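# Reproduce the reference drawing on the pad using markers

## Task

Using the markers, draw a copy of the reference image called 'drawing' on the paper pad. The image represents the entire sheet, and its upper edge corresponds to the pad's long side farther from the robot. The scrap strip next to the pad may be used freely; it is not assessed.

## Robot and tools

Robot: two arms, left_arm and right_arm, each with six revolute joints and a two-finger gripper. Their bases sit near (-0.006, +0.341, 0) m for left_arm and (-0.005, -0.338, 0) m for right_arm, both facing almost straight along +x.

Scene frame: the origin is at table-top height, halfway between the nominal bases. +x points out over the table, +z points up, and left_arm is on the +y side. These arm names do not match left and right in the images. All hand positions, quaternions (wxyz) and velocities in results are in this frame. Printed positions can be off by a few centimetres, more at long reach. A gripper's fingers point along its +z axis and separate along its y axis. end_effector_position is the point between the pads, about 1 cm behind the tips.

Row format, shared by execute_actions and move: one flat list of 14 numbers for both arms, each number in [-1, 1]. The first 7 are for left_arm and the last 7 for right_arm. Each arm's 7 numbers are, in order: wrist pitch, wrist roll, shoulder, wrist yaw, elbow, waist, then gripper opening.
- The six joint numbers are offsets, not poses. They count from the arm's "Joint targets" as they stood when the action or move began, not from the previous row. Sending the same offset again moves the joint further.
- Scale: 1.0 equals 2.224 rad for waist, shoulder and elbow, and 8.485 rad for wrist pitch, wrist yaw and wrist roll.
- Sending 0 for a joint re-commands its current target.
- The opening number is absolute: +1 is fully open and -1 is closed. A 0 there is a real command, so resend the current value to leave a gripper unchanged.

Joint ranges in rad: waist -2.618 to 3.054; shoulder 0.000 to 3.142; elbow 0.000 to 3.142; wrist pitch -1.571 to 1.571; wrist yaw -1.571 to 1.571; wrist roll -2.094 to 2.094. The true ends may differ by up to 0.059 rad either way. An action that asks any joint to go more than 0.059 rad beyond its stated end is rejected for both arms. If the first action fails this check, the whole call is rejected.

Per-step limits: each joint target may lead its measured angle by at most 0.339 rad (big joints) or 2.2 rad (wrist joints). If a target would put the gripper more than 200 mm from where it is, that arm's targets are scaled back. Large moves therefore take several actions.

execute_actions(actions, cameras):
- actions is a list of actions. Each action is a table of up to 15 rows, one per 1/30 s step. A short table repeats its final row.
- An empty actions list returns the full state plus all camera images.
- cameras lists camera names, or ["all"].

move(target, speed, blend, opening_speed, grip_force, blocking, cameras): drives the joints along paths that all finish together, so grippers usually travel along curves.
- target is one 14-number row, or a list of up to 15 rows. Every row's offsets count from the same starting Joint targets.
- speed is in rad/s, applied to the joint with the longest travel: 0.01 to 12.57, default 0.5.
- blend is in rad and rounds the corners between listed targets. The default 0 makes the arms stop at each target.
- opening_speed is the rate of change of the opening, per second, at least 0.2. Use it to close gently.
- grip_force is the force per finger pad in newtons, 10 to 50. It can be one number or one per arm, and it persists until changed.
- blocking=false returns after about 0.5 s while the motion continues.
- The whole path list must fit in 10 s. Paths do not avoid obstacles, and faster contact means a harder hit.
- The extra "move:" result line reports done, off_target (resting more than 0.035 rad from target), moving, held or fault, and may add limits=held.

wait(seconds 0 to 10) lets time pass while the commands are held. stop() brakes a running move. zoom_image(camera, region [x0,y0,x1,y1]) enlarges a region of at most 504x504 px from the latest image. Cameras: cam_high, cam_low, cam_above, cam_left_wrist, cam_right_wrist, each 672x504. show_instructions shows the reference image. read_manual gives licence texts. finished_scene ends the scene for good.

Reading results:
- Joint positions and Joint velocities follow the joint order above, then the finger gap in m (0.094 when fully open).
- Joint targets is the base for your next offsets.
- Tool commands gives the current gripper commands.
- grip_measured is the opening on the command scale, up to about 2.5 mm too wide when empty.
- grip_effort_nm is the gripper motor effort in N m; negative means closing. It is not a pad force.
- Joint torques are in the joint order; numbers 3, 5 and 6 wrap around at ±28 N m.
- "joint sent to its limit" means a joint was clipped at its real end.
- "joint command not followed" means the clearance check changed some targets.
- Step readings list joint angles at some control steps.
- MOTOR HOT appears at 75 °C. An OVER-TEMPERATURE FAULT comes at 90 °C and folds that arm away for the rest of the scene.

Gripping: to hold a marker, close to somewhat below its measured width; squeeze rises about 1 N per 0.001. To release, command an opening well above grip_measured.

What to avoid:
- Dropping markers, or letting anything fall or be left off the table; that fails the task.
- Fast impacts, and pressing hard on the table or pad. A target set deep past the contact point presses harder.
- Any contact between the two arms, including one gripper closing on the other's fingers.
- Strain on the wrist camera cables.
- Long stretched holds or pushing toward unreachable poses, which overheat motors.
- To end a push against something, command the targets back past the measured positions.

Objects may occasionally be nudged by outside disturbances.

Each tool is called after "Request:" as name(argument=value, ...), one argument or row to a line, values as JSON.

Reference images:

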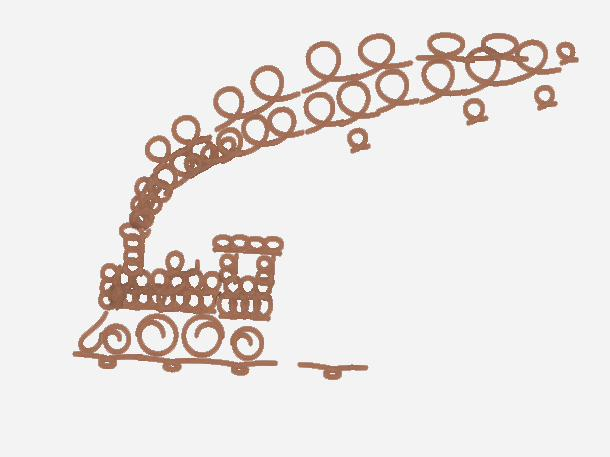

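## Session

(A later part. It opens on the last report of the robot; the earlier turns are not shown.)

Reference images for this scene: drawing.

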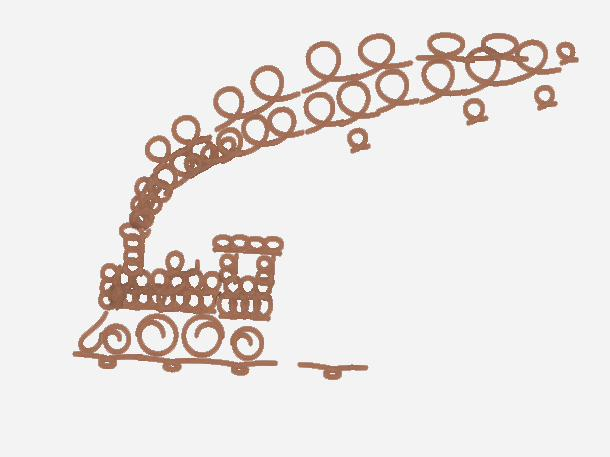

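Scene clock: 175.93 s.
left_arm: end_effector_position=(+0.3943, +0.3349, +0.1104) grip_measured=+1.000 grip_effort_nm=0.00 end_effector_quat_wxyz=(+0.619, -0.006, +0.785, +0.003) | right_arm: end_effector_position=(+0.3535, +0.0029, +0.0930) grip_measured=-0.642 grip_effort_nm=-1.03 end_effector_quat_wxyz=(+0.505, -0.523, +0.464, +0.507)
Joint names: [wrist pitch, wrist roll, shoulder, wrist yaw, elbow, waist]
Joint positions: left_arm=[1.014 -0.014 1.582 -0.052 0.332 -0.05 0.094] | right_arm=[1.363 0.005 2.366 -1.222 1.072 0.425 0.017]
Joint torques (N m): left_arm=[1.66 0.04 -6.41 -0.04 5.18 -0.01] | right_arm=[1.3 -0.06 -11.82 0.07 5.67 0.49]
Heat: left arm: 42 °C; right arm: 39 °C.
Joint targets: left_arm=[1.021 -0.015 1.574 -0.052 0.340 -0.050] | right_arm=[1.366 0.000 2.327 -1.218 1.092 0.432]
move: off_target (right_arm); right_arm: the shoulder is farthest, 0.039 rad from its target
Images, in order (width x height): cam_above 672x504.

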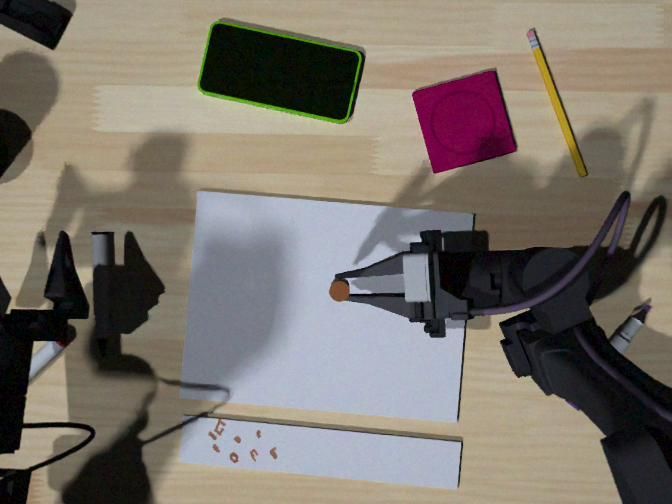

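Request:
move(
  target=[0,0,0,0,0,0,1,0,0,0.0351,0.0021,0,-0.0818,-1],
  speed=0.3,
  cameras=["cam_above"],
)

Request:
zoom_image(
  camera="cam_above",
  region=[350, 200, 450, 300],
)

Request:
move(
  target=[0,0,0,0,0,0,1,0,0,0,0.0589,0,0,-1],
  speed=0.5,
  cameras=["cam_above"],
)

Request:
move(
  target=[0,0,0,0,0,0,1,0,0,0,0,0,0.1349,-1],
  speed=0.3,
  cameras=["cam_above"],
)

Request:
move(
  target=[0,0,0,0,0,0,1,0,0,0,-0.0589,0,0,-1],
  speed=0.5,
  cameras=["cam_above"],
)

Request:
move(
  target=[0,0,0,0,0,0,1,0,0,0,0.0471,0,0.0899,-1],
  speed=0.3,
  cameras=["cam_above"],
)

Scene clock: 180.30 s.
left_arm: end_effector_position=(+0.3943, +0.3349, +0.1104) grip_measured=+1.000 grip_effort_nm=0.00 end_effector_quat_wxyz=(+0.619, -0.006, +0.785, +0.003) | right_arm: end_effector_position=(+0.4100, -0.0670, +0.0773) grip_measured=-0.642 grip_effort_nm=-1.03 end_effector_quat_wxyz=(+0.541, -0.470, +0.523, +0.462)
Joint names: [wrist pitch, wrist roll, shoulder, wrist yaw, elbow, waist]
Joint positions: left_arm=[1.014 -0.014 1.582 -0.052 0.332 -0.05 0.094] | right_arm=[1.362 0.005 2.401 -1.208 1.072 0.246 0.017]
Joint torques (N m): left_arm=[1.66 0.02 -6.5 -0.04 5.12 -0.29] | right_arm=[1.32 -0.07 -8.72 0.08 5.59 0.18]
Heat: left arm: 42 °C; right arm: 39 °C.
Joint targets: left_arm=[1.021 -0.015 1.574 -0.052 0.340 -0.050] | right_arm=[1.366 0.000 2.405 -1.201 1.092 0.250]
move: done
Images, in order (width x height): cam_above 672x504.

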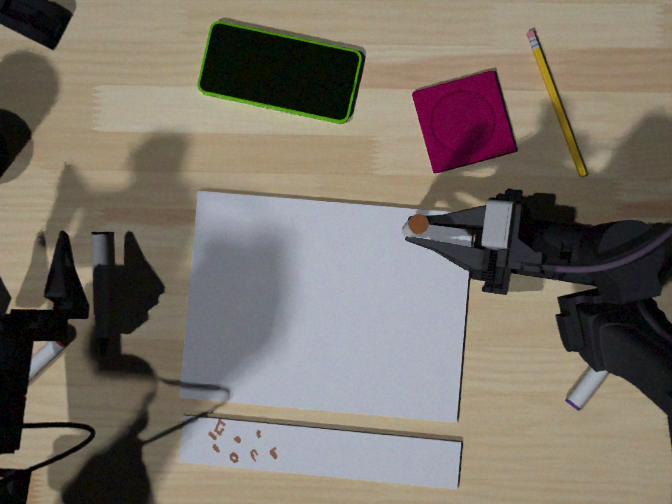

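Scaled by 5.040 from the camera's 672x504 image, which has a finer 960x720 frame.

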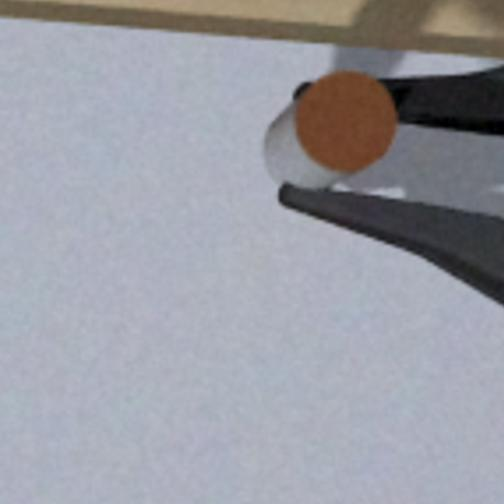

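Scene clock: 182.07 s.
left_arm: end_effector_position=(+0.3943, +0.3349, +0.1104) grip_measured=+1.000 grip_effort_nm=0.00 end_effector_quat_wxyz=(+0.619, -0.006, +0.785, +0.003) | right_arm: end_effector_position=(+0.4923, -0.1000, +0.0797) grip_measured=-0.642 grip_effort_nm=-1.03 end_effector_quat_wxyz=(+0.640, -0.322, +0.620, +0.320)
Joint names: [wrist pitch, wrist roll, shoulder, wrist yaw, elbow, waist]
Joint positions: left_arm=[1.014 -0.014 1.582 -0.052 0.332 -0.05 0.094] | right_arm=[1.362 0.005 2.401 -0.711 1.072 0.246 0.017]
Joint torques (N m): left_arm=[1.67 0.04 -6.39 0 5.26 -0.13] | right_arm=[1.55 -0.07 -8.79 0.11 5.76 0.24]
Heat: left arm: 42 °C; right arm: 39 °C.
Joint targets: left_arm=[1.021 -0.015 1.574 -0.052 0.340 -0.050] | right_arm=[1.366 0.000 2.405 -0.701 1.092 0.250]
move: done
Images, in order (width x height): cam_above 672x504.

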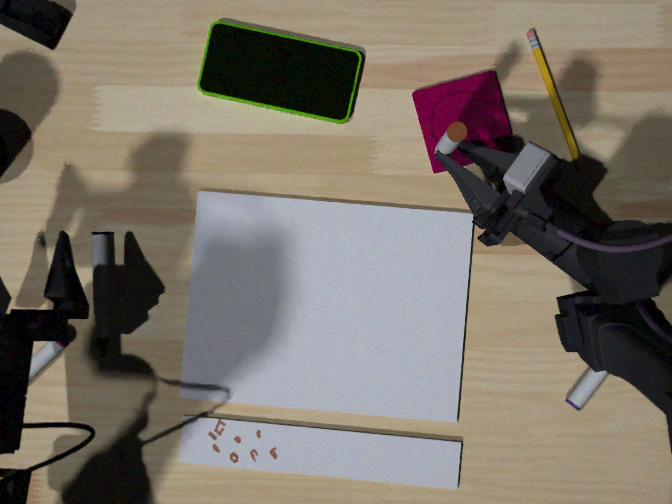

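Scene clock: 183.50 s.
left_arm: end_effector_position=(+0.3943, +0.3349, +0.1104) grip_measured=+1.000 grip_effort_nm=0.00 end_effector_quat_wxyz=(+0.619, -0.006, +0.785, +0.003) | right_arm: end_effector_position=(+0.3974, +0.0394, +0.0797) grip_measured=-0.642 grip_effort_nm=-1.03 end_effector_quat_wxyz=(+0.585, -0.411, +0.564, +0.413)
Joint names: [wrist pitch, wrist roll, shoulder, wrist yaw, elbow, waist]
Joint positions: left_arm=[1.014 -0.014 1.582 -0.052 0.332 -0.05 0.094] | right_arm=[1.362 0.005 2.401 -0.706 1.072 0.555 0.017]
Joint torques (N m): left_arm=[1.67 0.01 -6.45 -0.04 5.18 -0.08] | right_arm=[1.55 -0.06 -8.8 0.06 5.78 -0.46]
Heat: left arm: 42 °C; right arm: 39 °C.
Joint targets: left_arm=[1.021 -0.015 1.574 -0.052 0.340 -0.050] | right_arm=[1.366 0.000 2.405 -0.701 1.092 0.550]
move: done
Images, in order (width x height): cam_above 672x504.

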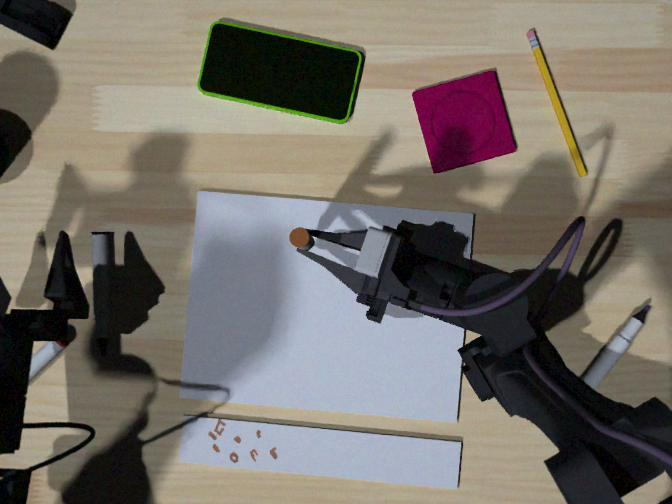

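Scene clock: 185.27 s.
left_arm: end_effector_position=(+0.3943, +0.3349, +0.1104) grip_measured=+1.000 grip_effort_nm=0.00 end_effector_quat_wxyz=(+0.619, -0.006, +0.785, +0.003) | right_arm: end_effector_position=(+0.3109, +0.0463, +0.0773) grip_measured=-0.642 grip_effort_nm=-1.03 end_effector_quat_wxyz=(-0.467, +0.541, -0.449, -0.536)
Joint names: [wrist pitch, wrist roll, shoulder, wrist yaw, elbow, waist]
Joint positions: left_arm=[1.014 -0.014 1.582 -0.052 0.332 -0.05 0.094] | right_arm=[1.361 0.005 2.401 -1.193 1.072 0.554 0.017]
Joint torques (N m): left_arm=[1.65 0.07 -6.37 -0.05 5.09 -0.02] | right_arm=[1.34 -0.06 -8.59 -0.06 5.52 -0.38]
Heat: left arm: 42 °C; right arm: 39 °C.
Joint targets: left_arm=[1.021 -0.015 1.574 -0.052 0.340 -0.050] | right_arm=[1.366 0.000 2.405 -1.200 1.092 0.550]
move: done
Images, in order (width x height): cam_above 672x504.

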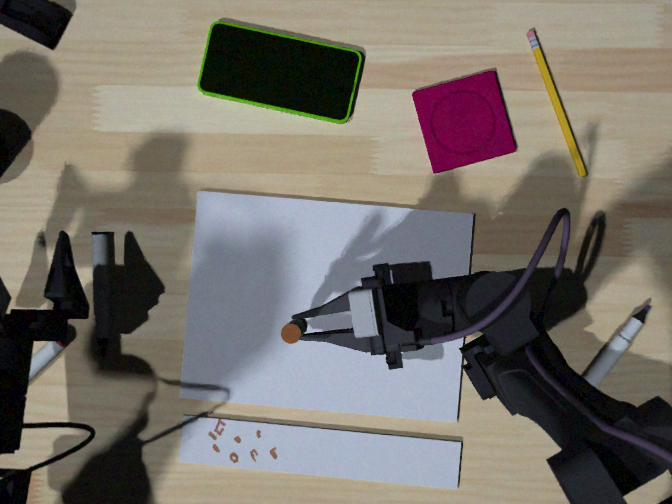

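Scene clock: 187.30 s.
left_arm: end_effector_position=(+0.3943, +0.3349, +0.1104) grip_measured=+1.000 grip_effort_nm=0.00 end_effector_quat_wxyz=(+0.619, -0.006, +0.785, +0.003) | right_arm: end_effector_position=(+0.2980, +0.1114, +0.0791) grip_measured=-0.642 grip_effort_nm=-1.03 end_effector_quat_wxyz=(+0.516, -0.492, +0.497, +0.494)
Joint names: [wrist pitch, wrist roll, shoulder, wrist yaw, elbow, waist]
Joint positions: left_arm=[1.014 -0.014 1.582 -0.052 0.332 -0.05 0.094] | right_arm=[1.361 0.005 2.401 -0.811 1.072 0.749 0.017]
Joint torques (N m): left_arm=[1.68 0.01 -6.35 -0.04 5.23 0.12] | right_arm=[1.52 -0.07 -8.76 0.11 5.72 0.08]
Heat: left arm: 42 °C; right arm: 39 °C.
Joint targets: left_arm=[1.021 -0.015 1.574 -0.052 0.340 -0.050] | right_arm=[1.366 0.000 2.405 -0.801 1.092 0.750]
move: done
Images, in order (width x height): cam_above 672x504.

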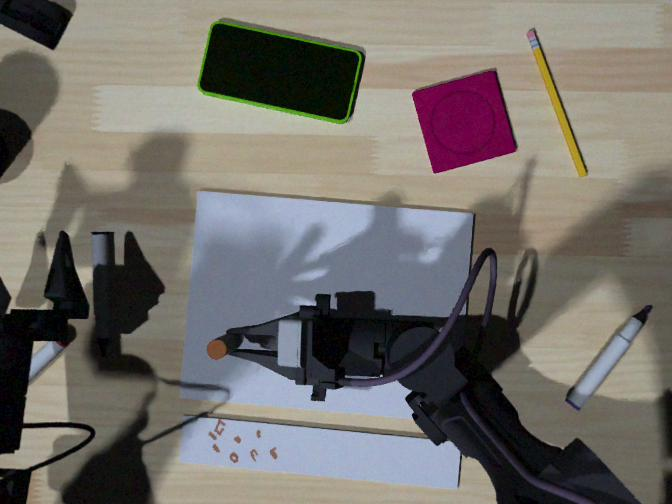

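Request:
wait(
  seconds=0,
  cameras=["cam_above"],
)

Request:
zoom_image(
  camera="cam_above",
  region=[160, 290, 310, 400],
)

Scene clock: 190.43 s.
left_arm: end_effector_position=(+0.3943, +0.3349, +0.1104) grip_measured=+1.000 grip_effort_nm=0.00 end_effector_quat_wxyz=(+0.619, -0.006, +0.785, +0.003) | right_arm: end_effector_position=(+0.2981, +0.1114, +0.0791) grip_measured=-0.642 grip_effort_nm=-1.03 end_effector_quat_wxyz=(+0.516, -0.492, +0.497, +0.494)
Joint names: [wrist pitch, wrist roll, shoulder, wrist yaw, elbow, waist]
Joint positions: left_arm=[1.014 -0.014 1.582 -0.052 0.332 -0.05 0.094] | right_arm=[1.361 0.005 2.401 -0.81 1.072 0.749 0.017]
Joint torques (N m): left_arm=[1.66 0.02 -6.48 -0.04 5.3 -0.02] | right_arm=[1.52 -0.06 -8.76 0.1 5.74 0.08]
Heat: left arm: 42 °C; right arm: 39 °C.
Joint targets: left_arm=[1.021 -0.015 1.574 -0.052 0.340 -0.050] | right_arm=[1.366 0.000 2.405 -0.801 1.092 0.750]
Tool commands: left_gripper/opening=+1.0 right_gripper/opening=-1.0
Images, in order (width x height): cam_above 672x504.

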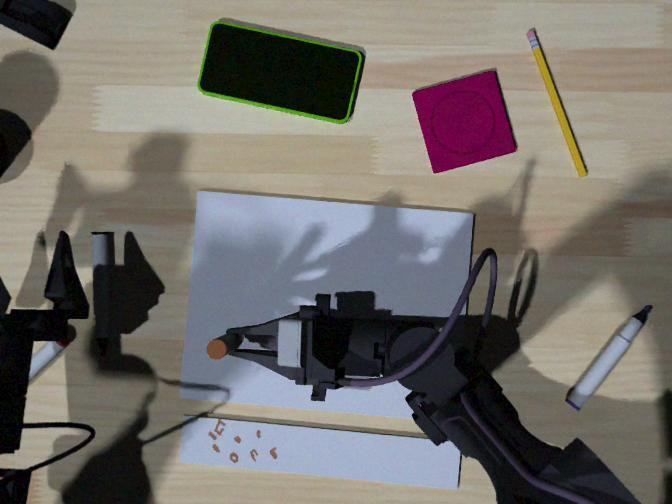

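Scaled by 3.360 from the camera's 672x504 image, which has a finer 960x720 frame.

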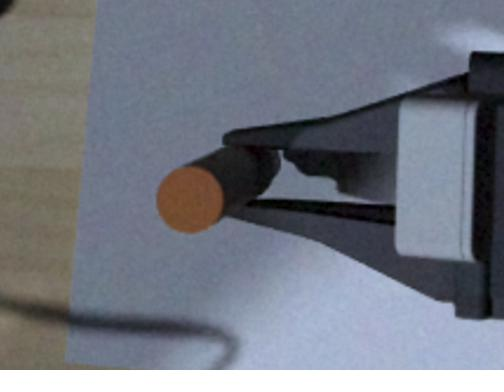

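Request:
move(
  target=[
    [0,0,0,0,0,0,1, 0,0,0,-0.045893,0,-0.15180,-1],
    [0,0,0,0,0,0,1, 0,0,0,-0.048250,0,-0.16079,-1],
    [0,0,0,0,0,0,1, 0,0,0.014838,-0.048250,0,-0.16079,-1],
  ],
  speed=[0.5,0.1,0.08],
)

Request:
move(
  target=[
    [0,0,0,0,0,0,1, 0,0,0,-0.001971,0,-0.004609,-1],
    [0,0,0,0,0,0,1, 0,0,0,-0.002983,0,-0.007406,-1],
    [0,0,0,0,0,0,1, 0,0,0,0.000794,0,-0.009146,-1],
    [0,0,0,0,0,0,1, 0,0,0,0.001295,0,-0.009865,-1],
    [0,0,0,0,0,0,1, 0,0,0,0.002579,0,-0.004033,-1],
    [0,0,0,0,0,0,1, 0,0,0,0.003393,0,-0.003602,-1],
    [0,0,0,0,0,0,1, 0,0,0,0.005127,0,0.001794,-1],
    [0,0,0,0,0,0,1, 0,0,0,0.006845,0,0.004424,-1],
    [0,0,0,0,0,0,1, 0,0,0,0.007752,0,0.006965,-1],
    [0,0,0,0,0,0,1, 0,0,0,0.003991,0,0.008786,-1],
    [0,0,0,0,0,0,1, 0,0,0,0.00349,0,0.009505,-1],
    [0,0,0,0,0,0,1, 0,0,0,0.002206,0,0.003674,-1],
    [0,0,0,0,0,0,1, 0,0,0,0.001392,0,0.003242,-1],
    [0,0,0,0,0,0,1, 0,0,0,-0.000342,0,-0.002154,-1],
    [0,0,0,0,0,0,1, 0,0,0,-0.005173,0,-0.010809,-1],
  ],
  speed=0.06,
  blend=[0.001,0.001,0.001,0.001,0.001,0.001,0.001,0.001,0.001,0.001,0.001,0.001,0.001,0.001,0],
)

Request:
move(
  target=[
    [0,0,0,0,0,0,1, 0,0,-0.03,0,0,0,-1],
    [0,0,0,0,0,0,1, 0,0,-0.05,0,0,-0.12,-1],
  ],
  speed=[0.3,0.8],
  blend=[0.05,0],
  cameras=["cam_above"],
)

Request:
zoom_image(
  camera="cam_above",
  region=[170, 170, 490, 440],
)

Scene clock: 200.93 s.
left_arm: end_effector_position=(+0.3943, +0.3349, +0.1104) grip_measured=+1.000 grip_effort_nm=0.00 end_effector_quat_wxyz=(+0.619, -0.006, +0.785, +0.003) | right_arm: end_effector_position=(+0.3636, -0.0078, +0.0651) grip_measured=-0.642 grip_effort_nm=-1.03 end_effector_quat_wxyz=(+0.496, -0.503, +0.496, +0.505)
Joint names: [wrist pitch, wrist roll, shoulder, wrist yaw, elbow, waist]
Joint positions: left_arm=[1.014 -0.014 1.582 -0.052 0.332 -0.05 0.094] | right_arm=[1.362 0.005 2.429 -1.204 1.072 0.398 0.017]
Joint torques (N m): left_arm=[1.65 0.03 -6.39 -0.05 5.26 -0.09] | right_arm=[1.33 -0.07 -8.12 -0.05 5.42 -0.54]
Heat: left arm: 42 °C; right arm: 40 °C.
Joint targets: left_arm=[1.021 -0.015 1.574 -0.052 0.340 -0.050] | right_arm=[1.366 0.000 2.438 -1.210 1.092 0.392]
move: done

Scene clock: 205.10 s.
left_arm: end_effector_position=(+0.3943, +0.3349, +0.1104) grip_measured=+1.000 grip_effort_nm=0.00 end_effector_quat_wxyz=(+0.619, -0.006, +0.785, +0.003) | right_arm: end_effector_position=(+0.3642, -0.0167, +0.0651) grip_measured=-0.642 grip_effort_nm=-1.03 end_effector_quat_wxyz=(+0.492, -0.507, +0.492, +0.508)
Joint names: [wrist pitch, wrist roll, shoulder, wrist yaw, elbow, waist]
Joint positions: left_arm=[1.014 -0.014 1.582 -0.052 0.332 -0.05 0.094] | right_arm=[1.362 0.005 2.429 -1.244 1.072 0.375 0.017]
Joint torques (N m): left_arm=[1.67 0.04 -6.48 -0.06 5.26 -0.16] | right_arm=[1.31 -0.07 -8.2 -0.1 5.38 -0.58]
Heat: left arm: 42 °C; right arm: 39 °C.
Joint targets: left_arm=[1.021 -0.015 1.574 -0.052 0.340 -0.050] | right_arm=[1.366 0.000 2.438 -1.254 1.092 0.368]
move: done

Scene clock: 206.40 s.
left_arm: end_effector_position=(+0.3943, +0.3349, +0.1104) grip_measured=+1.000 grip_effort_nm=0.00 end_effector_quat_wxyz=(+0.619, -0.006, +0.785, +0.003) | right_arm: end_effector_position=(+0.4387, -0.1280, +0.0934) grip_measured=-0.642 grip_effort_nm=-1.03 end_effector_quat_wxyz=(+0.574, -0.450, +0.536, +0.426)
Joint names: [wrist pitch, wrist roll, shoulder, wrist yaw, elbow, waist]
Joint positions: left_arm=[1.014 -0.014 1.582 -0.052 0.332 -0.05 0.094] | right_arm=[1.362 0.005 2.364 -1.251 1.072 0.101 0.017]
Joint torques (N m): left_arm=[1.68 0.07 -6.43 -0.05 5.2 0.17] | right_arm=[1.29 -0.07 -11.66 0 5.65 0.03]
Heat: left arm: 42 °C; right arm: 40 °C.
Joint targets: left_arm=[1.021 -0.015 1.574 -0.052 0.340 -0.050] | right_arm=[1.366 0.000 2.327 -1.254 1.092 0.101]
move: off_target (right_arm); blend cut to 0.0334 rad at target 1; right_arm: the shoulder is farthest, 0.038 rad from its target
Images, in order (width x height): cam_above 672x504.

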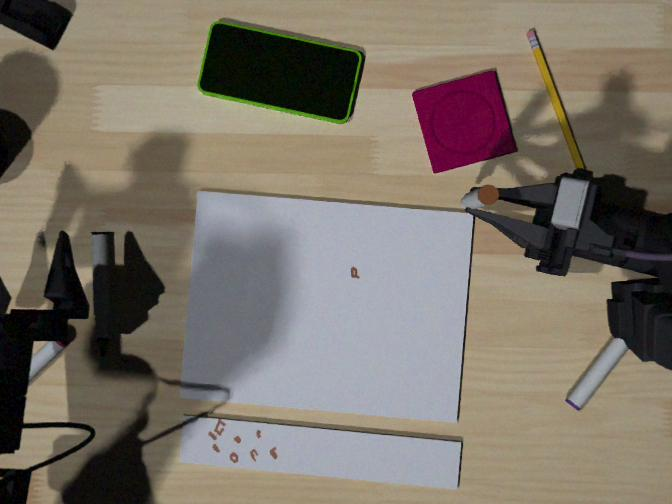

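Scaled by 1.575 from the camera's 672x504 image, which has a finer 960x720 frame.

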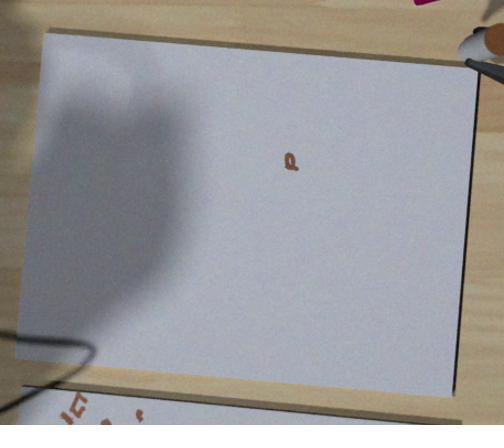

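Request:
zoom_image(
  camera="cam_above",
  region=[330, 255, 380, 290],
)

Request:
zoom_image(
  camera="cam_above",
  region=[185, 180, 245, 220],
)

Request:
zoom_image(
  camera="cam_above",
  region=[430, 390, 490, 430],
)

Request:
zoom_image(
  camera="cam_above",
  region=[165, 380, 225, 420],
)

Scaled by 10.080 from the camera's 672x504 image, which has a finer 960x720 frame.

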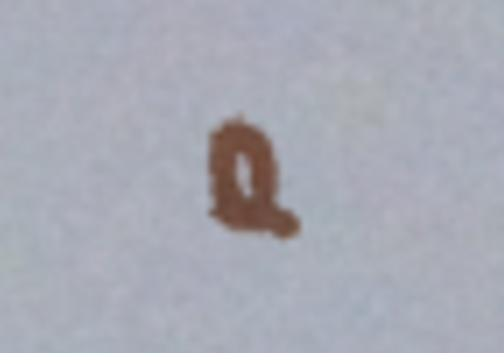

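Scaled by 8.400 from the camera's 672x504 image, which has a finer 960x720 frame.

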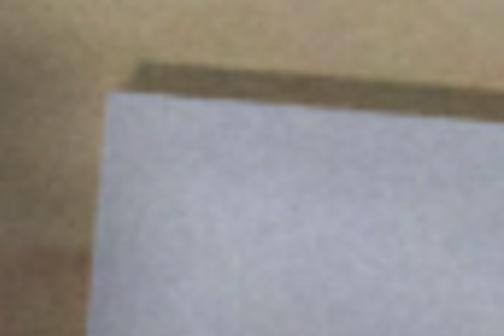

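Scaled by 8.400 from the camera's 672x504 image, which has a finer 960x720 frame.

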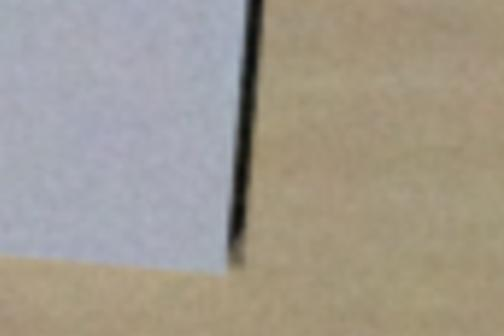

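Scaled by 8.400 from the camera's 672x504 image, which has a finer 960x720 frame.

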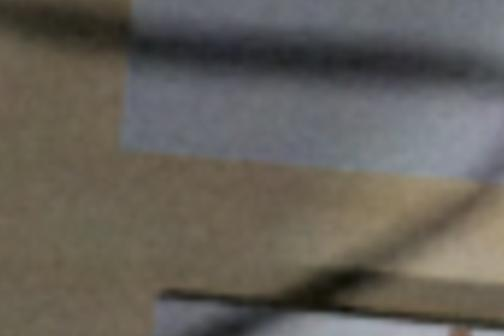

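Request:
zoom_image(
  camera="cam_above",
  region=[440, 170, 530, 230],
)

Request:
wait(
  seconds=0,
  cameras=["cam_high", "cam_low", "cam_right_wrist"],
)

Scaled by 5.600 from the camera's 672x504 image, which has a finer 960x720 frame.

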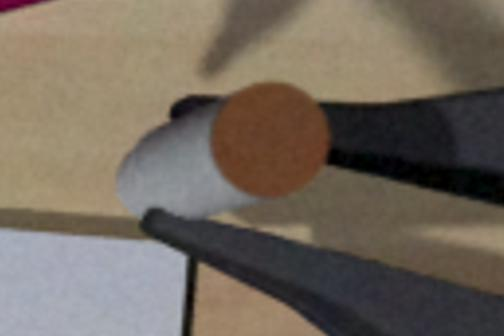

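Scene clock: 208.60 s.
left_arm: end_effector_position=(+0.3943, +0.3349, +0.1104) grip_measured=+1.000 grip_effort_nm=0.00 end_effector_quat_wxyz=(+0.619, -0.006, +0.785, +0.003) | right_arm: end_effector_position=(+0.4387, -0.1280, +0.0934) grip_measured=-0.642 grip_effort_nm=-1.03 end_effector_quat_wxyz=(+0.574, -0.450, +0.536, +0.426)
Joint names: [wrist pitch, wrist roll, shoulder, wrist yaw, elbow, waist]
Joint positions: left_arm=[1.014 -0.014 1.582 -0.052 0.332 -0.05 0.094] | right_arm=[1.362 0.005 2.364 -1.251 1.072 0.101 0.017]
Joint torques (N m): left_arm=[1.62 0.08 -6.35 -0.07 5.19 -0.03] | right_arm=[1.29 -0.06 -11.66 0.01 5.67 0.02]
Heat: left arm: 42 °C; right arm: 40 °C.
Joint targets: left_arm=[1.021 -0.015 1.574 -0.052 0.340 -0.050] | right_arm=[1.366 0.000 2.327 -1.254 1.092 0.101]
Tool commands: left_gripper/opening=+1.0 right_gripper/opening=-1.0
Images, in order (width x height): cam_high 672x504, cam_low 672x504, cam_right_wrist 672x504.

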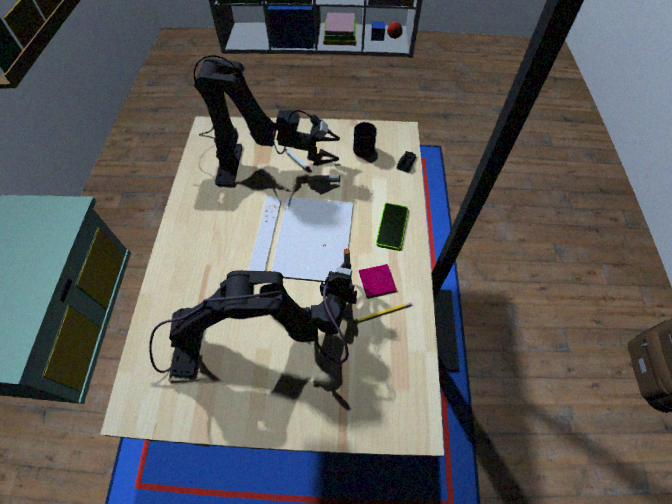

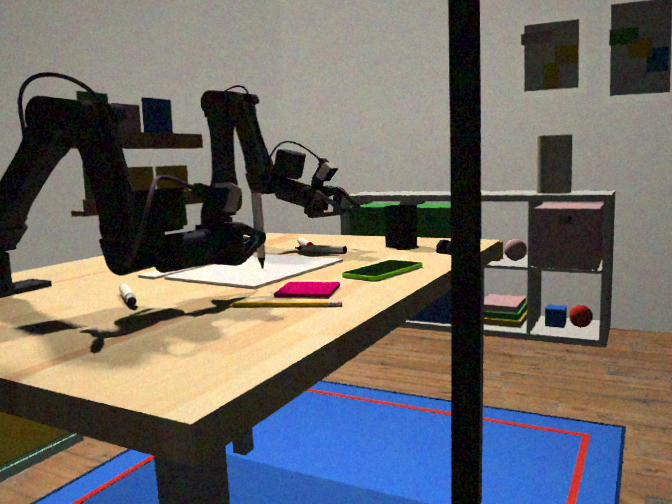

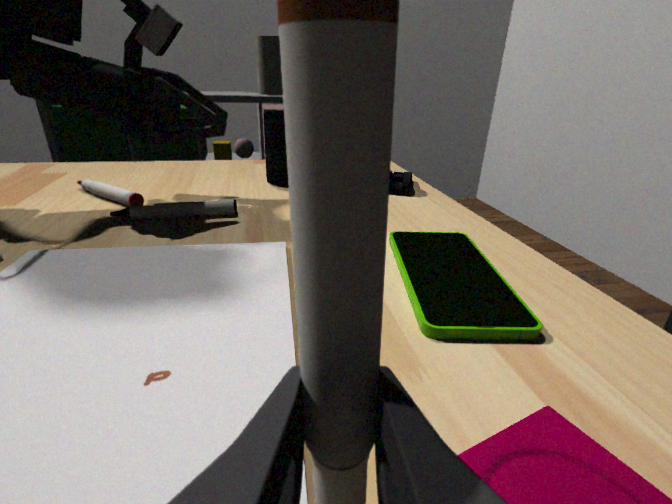

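Request:
move(
  target=[
    [0,0,0,0,0,0,1, 0,0,0.03507,-0.012776,0,0.074056,-1],
    [0,0,0,0,0,0,1, 0,0,0.03507,-0.015133,0,0.065063,-1],
    [0,0,0,0,0,0,1, 0,0,0.04991,-0.015133,0,0.065063,-1],
  ],
  speed=[0.4,0.1,0.08],
  cameras=["cam_above"],
)

Request:
zoom_image(
  camera="cam_above",
  region=[380, 230, 440, 290],
)

Request:
move(
  target=[
    [0,0,0,0,0,0,1, 0,0,0,-0.002392,0,-0.008233,-1],
    [0,0,0,0,0,0,1, 0,0,0,-0.003063,0,-0.010436,-1],
  ],
  speed=0.06,
  blend=[0.001,0],
  cameras=["cam_above"],
)

Request:
zoom_image(
  camera="cam_above",
  region=[380, 230, 440, 290],
)

Request:
move(
  target=[
    [0,0,0,0,0,0,1, 0,0,0,0.002242,0,-0.001772,-1],
    [0,0,0,0,0,0,1, 0,0,0,0.00299,0,-0.002896,-1],
    [0,0,0,0,0,0,1, 0,0,0,0.006902,0,0.009838,-1],
    [0,0,0,0,0,0,1, 0,0,0,0.00884,0,0.011353,-1],
    [0,0,0,0,0,0,1, 0,0,0,0.010476,0,0.013993,-1],
  ],
  speed=0.06,
  blend=[0.001,0.001,0.001,0.001,0],
  cameras=["cam_above"],
)

Request:
zoom_image(
  camera="cam_above",
  region=[380, 230, 440, 290],
)

Request:
move(
  target=[
    [0,0,0,0,0,0,1, 0,0,0,0.000671,0,0.002203,-1],
    [0,0,0,0,0,0,1, 0,0,0,-0.001571,0,0.003975,-1],
    [0,0,0,0,0,0,1, 0,0,0,-0.002319,0,0.005099,-1],
    [0,0,0,0,0,0,1, 0,0,0,-0.006231,0,-0.007635,-1],
    [0,0,0,0,0,0,1, 0,0,0,-0.00817,0,-0.00915,-1],
    [0,0,0,0,0,0,1, 0,0,0,-0.012851,0,-0.018768,-1],
  ],
  speed=0.06,
  blend=[0.001,0.001,0.001,0.001,0.001,0],
  cameras=["cam_above"],
)

Request:
zoom_image(
  camera="cam_above",
  region=[380, 230, 440, 290],
)

Request:
move(
  target=[
    [0,0,0,0,0,0,1, 0,0,-0.03,0,0,0,-1],
    [0,0,0,0,0,0,1, 0,0,-0.05,0,0,-0.12,-1],
  ],
  speed=[0.3,0.8],
  blend=[0.05,0],
  cameras=["cam_above"],
)

Request:
zoom_image(
  camera="cam_above",
  region=[380, 230, 440, 290],
)

Scene clock: 217.50 s.
left_arm: end_effector_position=(+0.3943, +0.3349, +0.1104) grip_measured=+1.000 grip_effort_nm=0.00 end_effector_quat_wxyz=(+0.619, -0.006, +0.785, +0.003) | right_arm: end_effector_position=(+0.3770, -0.0639, +0.0646) grip_measured=-0.642 grip_effort_nm=-1.03 end_effector_quat_wxyz=(+0.489, -0.509, +0.490, +0.511)
Joint names: [wrist pitch, wrist roll, shoulder, wrist yaw, elbow, waist]
Joint positions: left_arm=[1.014 -0.014 1.582 -0.052 0.332 -0.05 0.094] | right_arm=[1.361 0.005 2.43 -1.376 1.072 0.251 0.017]
Joint torques (N m): left_arm=[1.69 0.04 -6.31 -0.04 5.33 -0.08] | right_arm=[1.24 -0.06 -8.27 -0.06 5.31 -0.51]
Heat: left arm: 42 °C; right arm: 41 °C.
Joint targets: left_arm=[1.021 -0.015 1.574 -0.052 0.340 -0.050] | right_arm=[1.366 0.000 2.438 -1.382 1.092 0.246]
move: done
Images, in order (width x height): cam_above 672x504.

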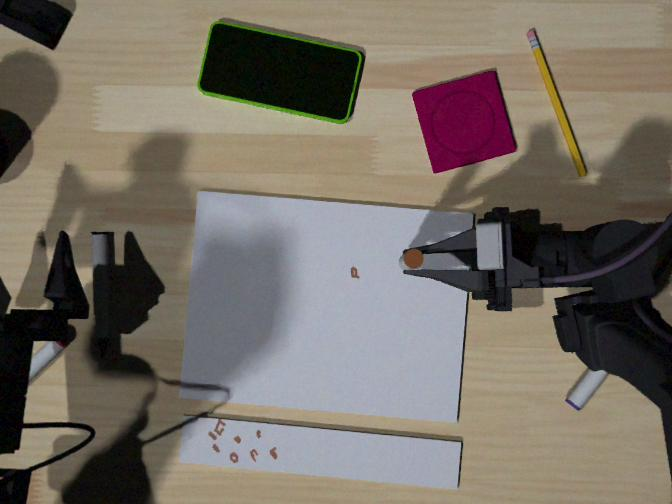

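Scaled by 8.400 from the camera's 672x504 image, which has a finer 960x720 frame.

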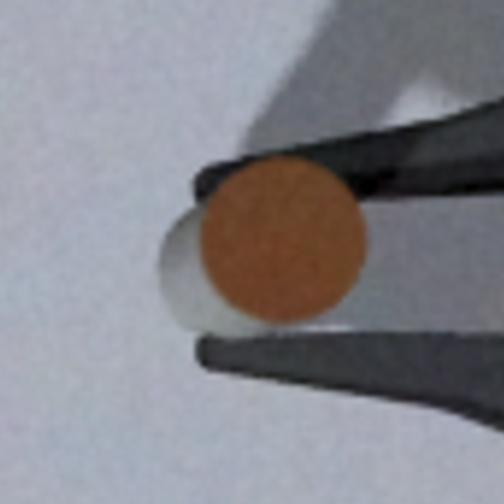

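Scene clock: 218.33 s.
left_arm: end_effector_position=(+0.3943, +0.3349, +0.1104) grip_measured=+1.000 grip_effort_nm=0.00 end_effector_quat_wxyz=(+0.619, -0.006, +0.785, +0.003) | right_arm: end_effector_position=(+0.3788, -0.0727, +0.0646) grip_measured=-0.642 grip_effort_nm=-1.03 end_effector_quat_wxyz=(+0.489, -0.510, +0.490, +0.511)
Joint names: [wrist pitch, wrist roll, shoulder, wrist yaw, elbow, waist]
Joint positions: left_arm=[1.014 -0.014 1.582 -0.052 0.332 -0.05 0.094] | right_arm=[1.361 0.005 2.43 -1.4 1.072 0.229 0.017]
Joint torques (N m): left_arm=[1.63 0.05 -6.31 -0.05 5.15 -0.01] | right_arm=[1.23 -0.07 -8.23 -0.09 5.26 -0.54]
Heat: left arm: 42 °C; right arm: 41 °C.
Joint targets: left_arm=[1.021 -0.015 1.574 -0.052 0.340 -0.050] | right_arm=[1.366 0.000 2.438 -1.408 1.092 0.223]
move: done
Images, in order (width x height): cam_above 672x504.

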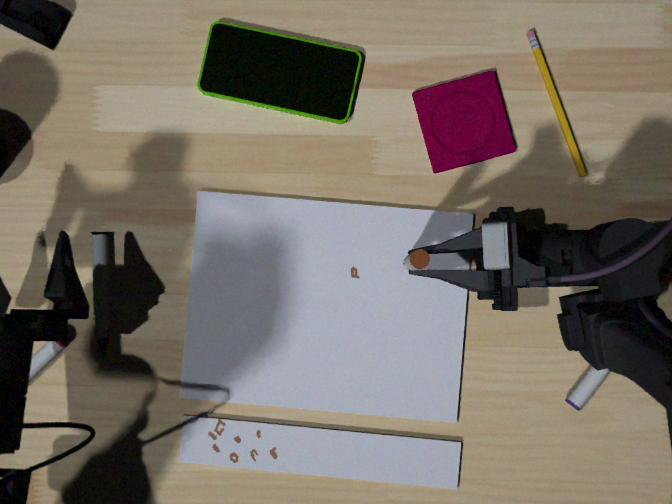

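Scaled by 8.400 from the camera's 672x504 image, which has a finer 960x720 frame.

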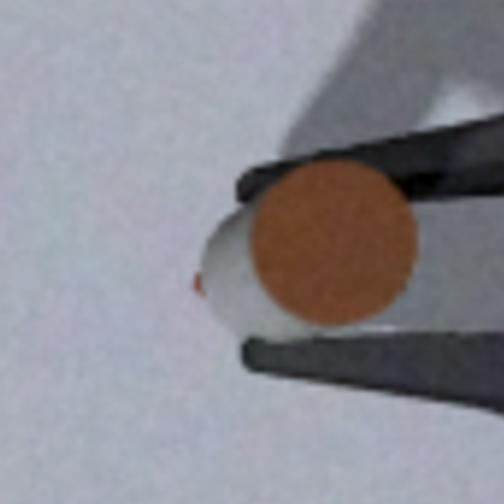

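Scene clock: 220.17 s.
left_arm: end_effector_position=(+0.3943, +0.3349, +0.1104) grip_measured=+1.000 grip_effort_nm=0.00 end_effector_quat_wxyz=(+0.619, -0.006, +0.785, +0.003) | right_arm: end_effector_position=(+0.3858, -0.0655, +0.0646) grip_measured=-0.642 grip_effort_nm=-1.03 end_effector_quat_wxyz=(+0.501, -0.498, +0.502, +0.499)
Joint names: [wrist pitch, wrist roll, shoulder, wrist yaw, elbow, waist]
Joint positions: left_arm=[1.014 -0.014 1.582 -0.052 0.332 -0.05 0.094] | right_arm=[1.361 0.005 2.43 -1.335 1.072 0.247 0.017]
Joint torques (N m): left_arm=[1.67 0.04 -6.45 -0.03 5.23 0.05] | right_arm=[1.26 -0.06 -8.24 0.12 5.3 0.57]
Heat: left arm: 42 °C; right arm: 41 °C.
Joint targets: left_arm=[1.021 -0.015 1.574 -0.052 0.340 -0.050] | right_arm=[1.366 0.000 2.438 -1.320 1.092 0.254]
move: done
Images, in order (width x height): cam_above 672x504.

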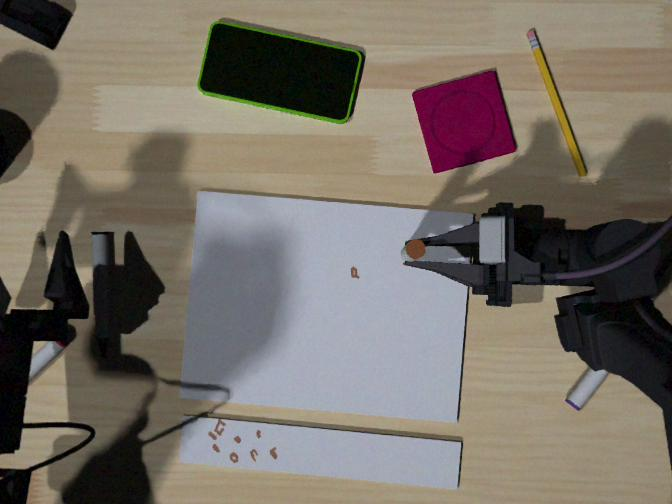

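Scaled by 8.400 from the camera's 672x504 image, which has a finer 960x720 frame.

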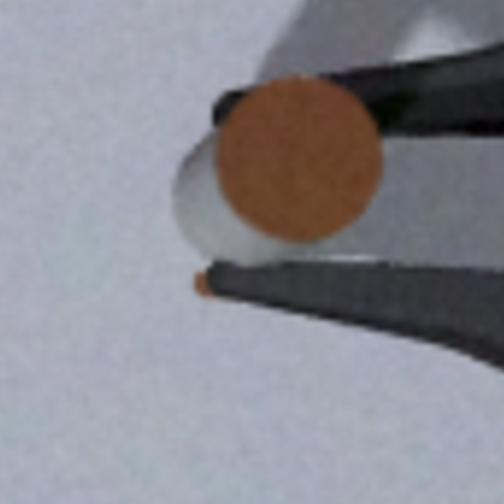

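Scene clock: 222.50 s.
left_arm: end_effector_position=(+0.3943, +0.3349, +0.1104) grip_measured=+1.000 grip_effort_nm=0.00 end_effector_quat_wxyz=(+0.619, -0.006, +0.785, +0.003) | right_arm: end_effector_position=(+0.3782, -0.0768, +0.0646) grip_measured=-0.642 grip_effort_nm=-1.03 end_effector_quat_wxyz=(+0.487, -0.512, +0.488, +0.513)
Joint names: [wrist pitch, wrist roll, shoulder, wrist yaw, elbow, waist]
Joint positions: left_arm=[1.014 -0.014 1.582 -0.052 0.332 -0.05 0.094] | right_arm=[1.361 0.005 2.43 -1.418 1.072 0.219 0.017]
Joint torques (N m): left_arm=[1.65 0.04 -6.49 -0.04 5.31 0.1] | right_arm=[1.22 -0.07 -8.2 -0.11 5.24 -0.57]
Heat: left arm: 42 °C; right arm: 41 °C.
Joint targets: left_arm=[1.021 -0.015 1.574 -0.052 0.340 -0.050] | right_arm=[1.366 0.000 2.438 -1.429 1.092 0.212]
move: done
Images, in order (width x height): cam_above 672x504.

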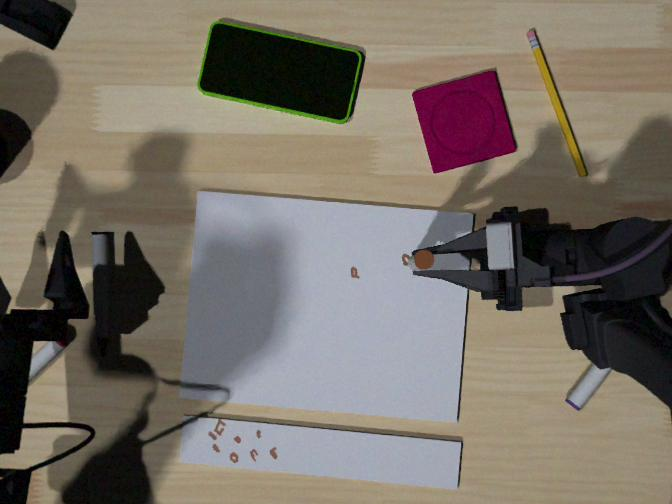

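Scaled by 8.400 from the camera's 672x504 image, which has a finer 960x720 frame.

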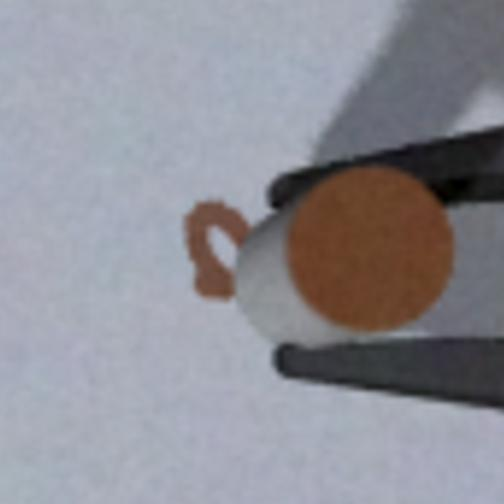

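Scene clock: 223.80 s.
left_arm: end_effector_position=(+0.3943, +0.3349, +0.1104) grip_measured=+1.000 grip_effort_nm=0.00 end_effector_quat_wxyz=(+0.619, -0.006, +0.785, +0.003) | right_arm: end_effector_position=(+0.4362, -0.1903, +0.0915) grip_measured=-0.642 grip_effort_nm=-1.03 end_effector_quat_wxyz=(+0.568, -0.458, +0.534, +0.427)
Joint names: [wrist pitch, wrist roll, shoulder, wrist yaw, elbow, waist]
Joint positions: left_arm=[1.014 -0.014 1.582 -0.052 0.332 -0.05 0.094] | right_arm=[1.361 0.005 2.364 -1.425 1.072 -0.056 0.017]
Joint torques (N m): left_arm=[1.64 0.08 -6.34 -0.04 5.26 -0.03] | right_arm=[1.19 -0.06 -11.54 0 5.56 0.02]
Heat: left arm: 42 °C; right arm: 41 °C.
Joint targets: left_arm=[1.021 -0.015 1.574 -0.052 0.340 -0.050] | right_arm=[1.366 0.000 2.326 -1.429 1.092 -0.055]
move: off_target (right_arm); blend cut to 0.0334 rad at target 1; right_arm: the shoulder is farthest, 0.037 rad from its target
Images, in order (width x height): cam_above 672x504.

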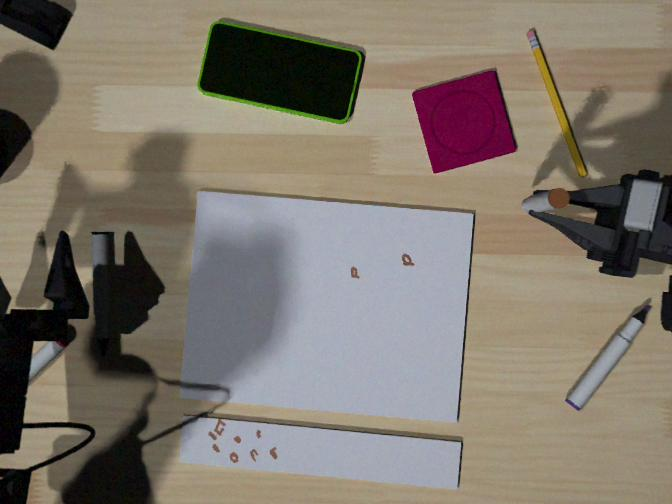

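Scaled by 8.400 from the camera's 672x504 image, which has a finer 960x720 frame.

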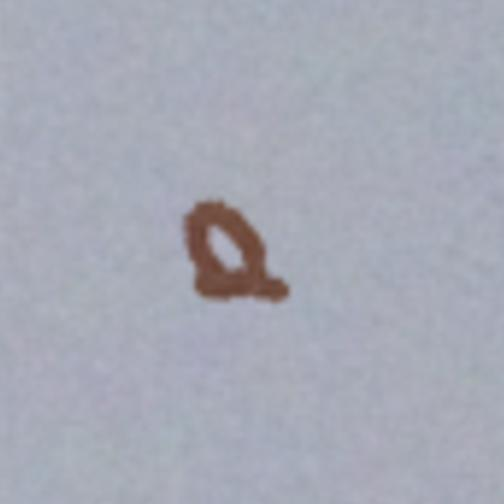

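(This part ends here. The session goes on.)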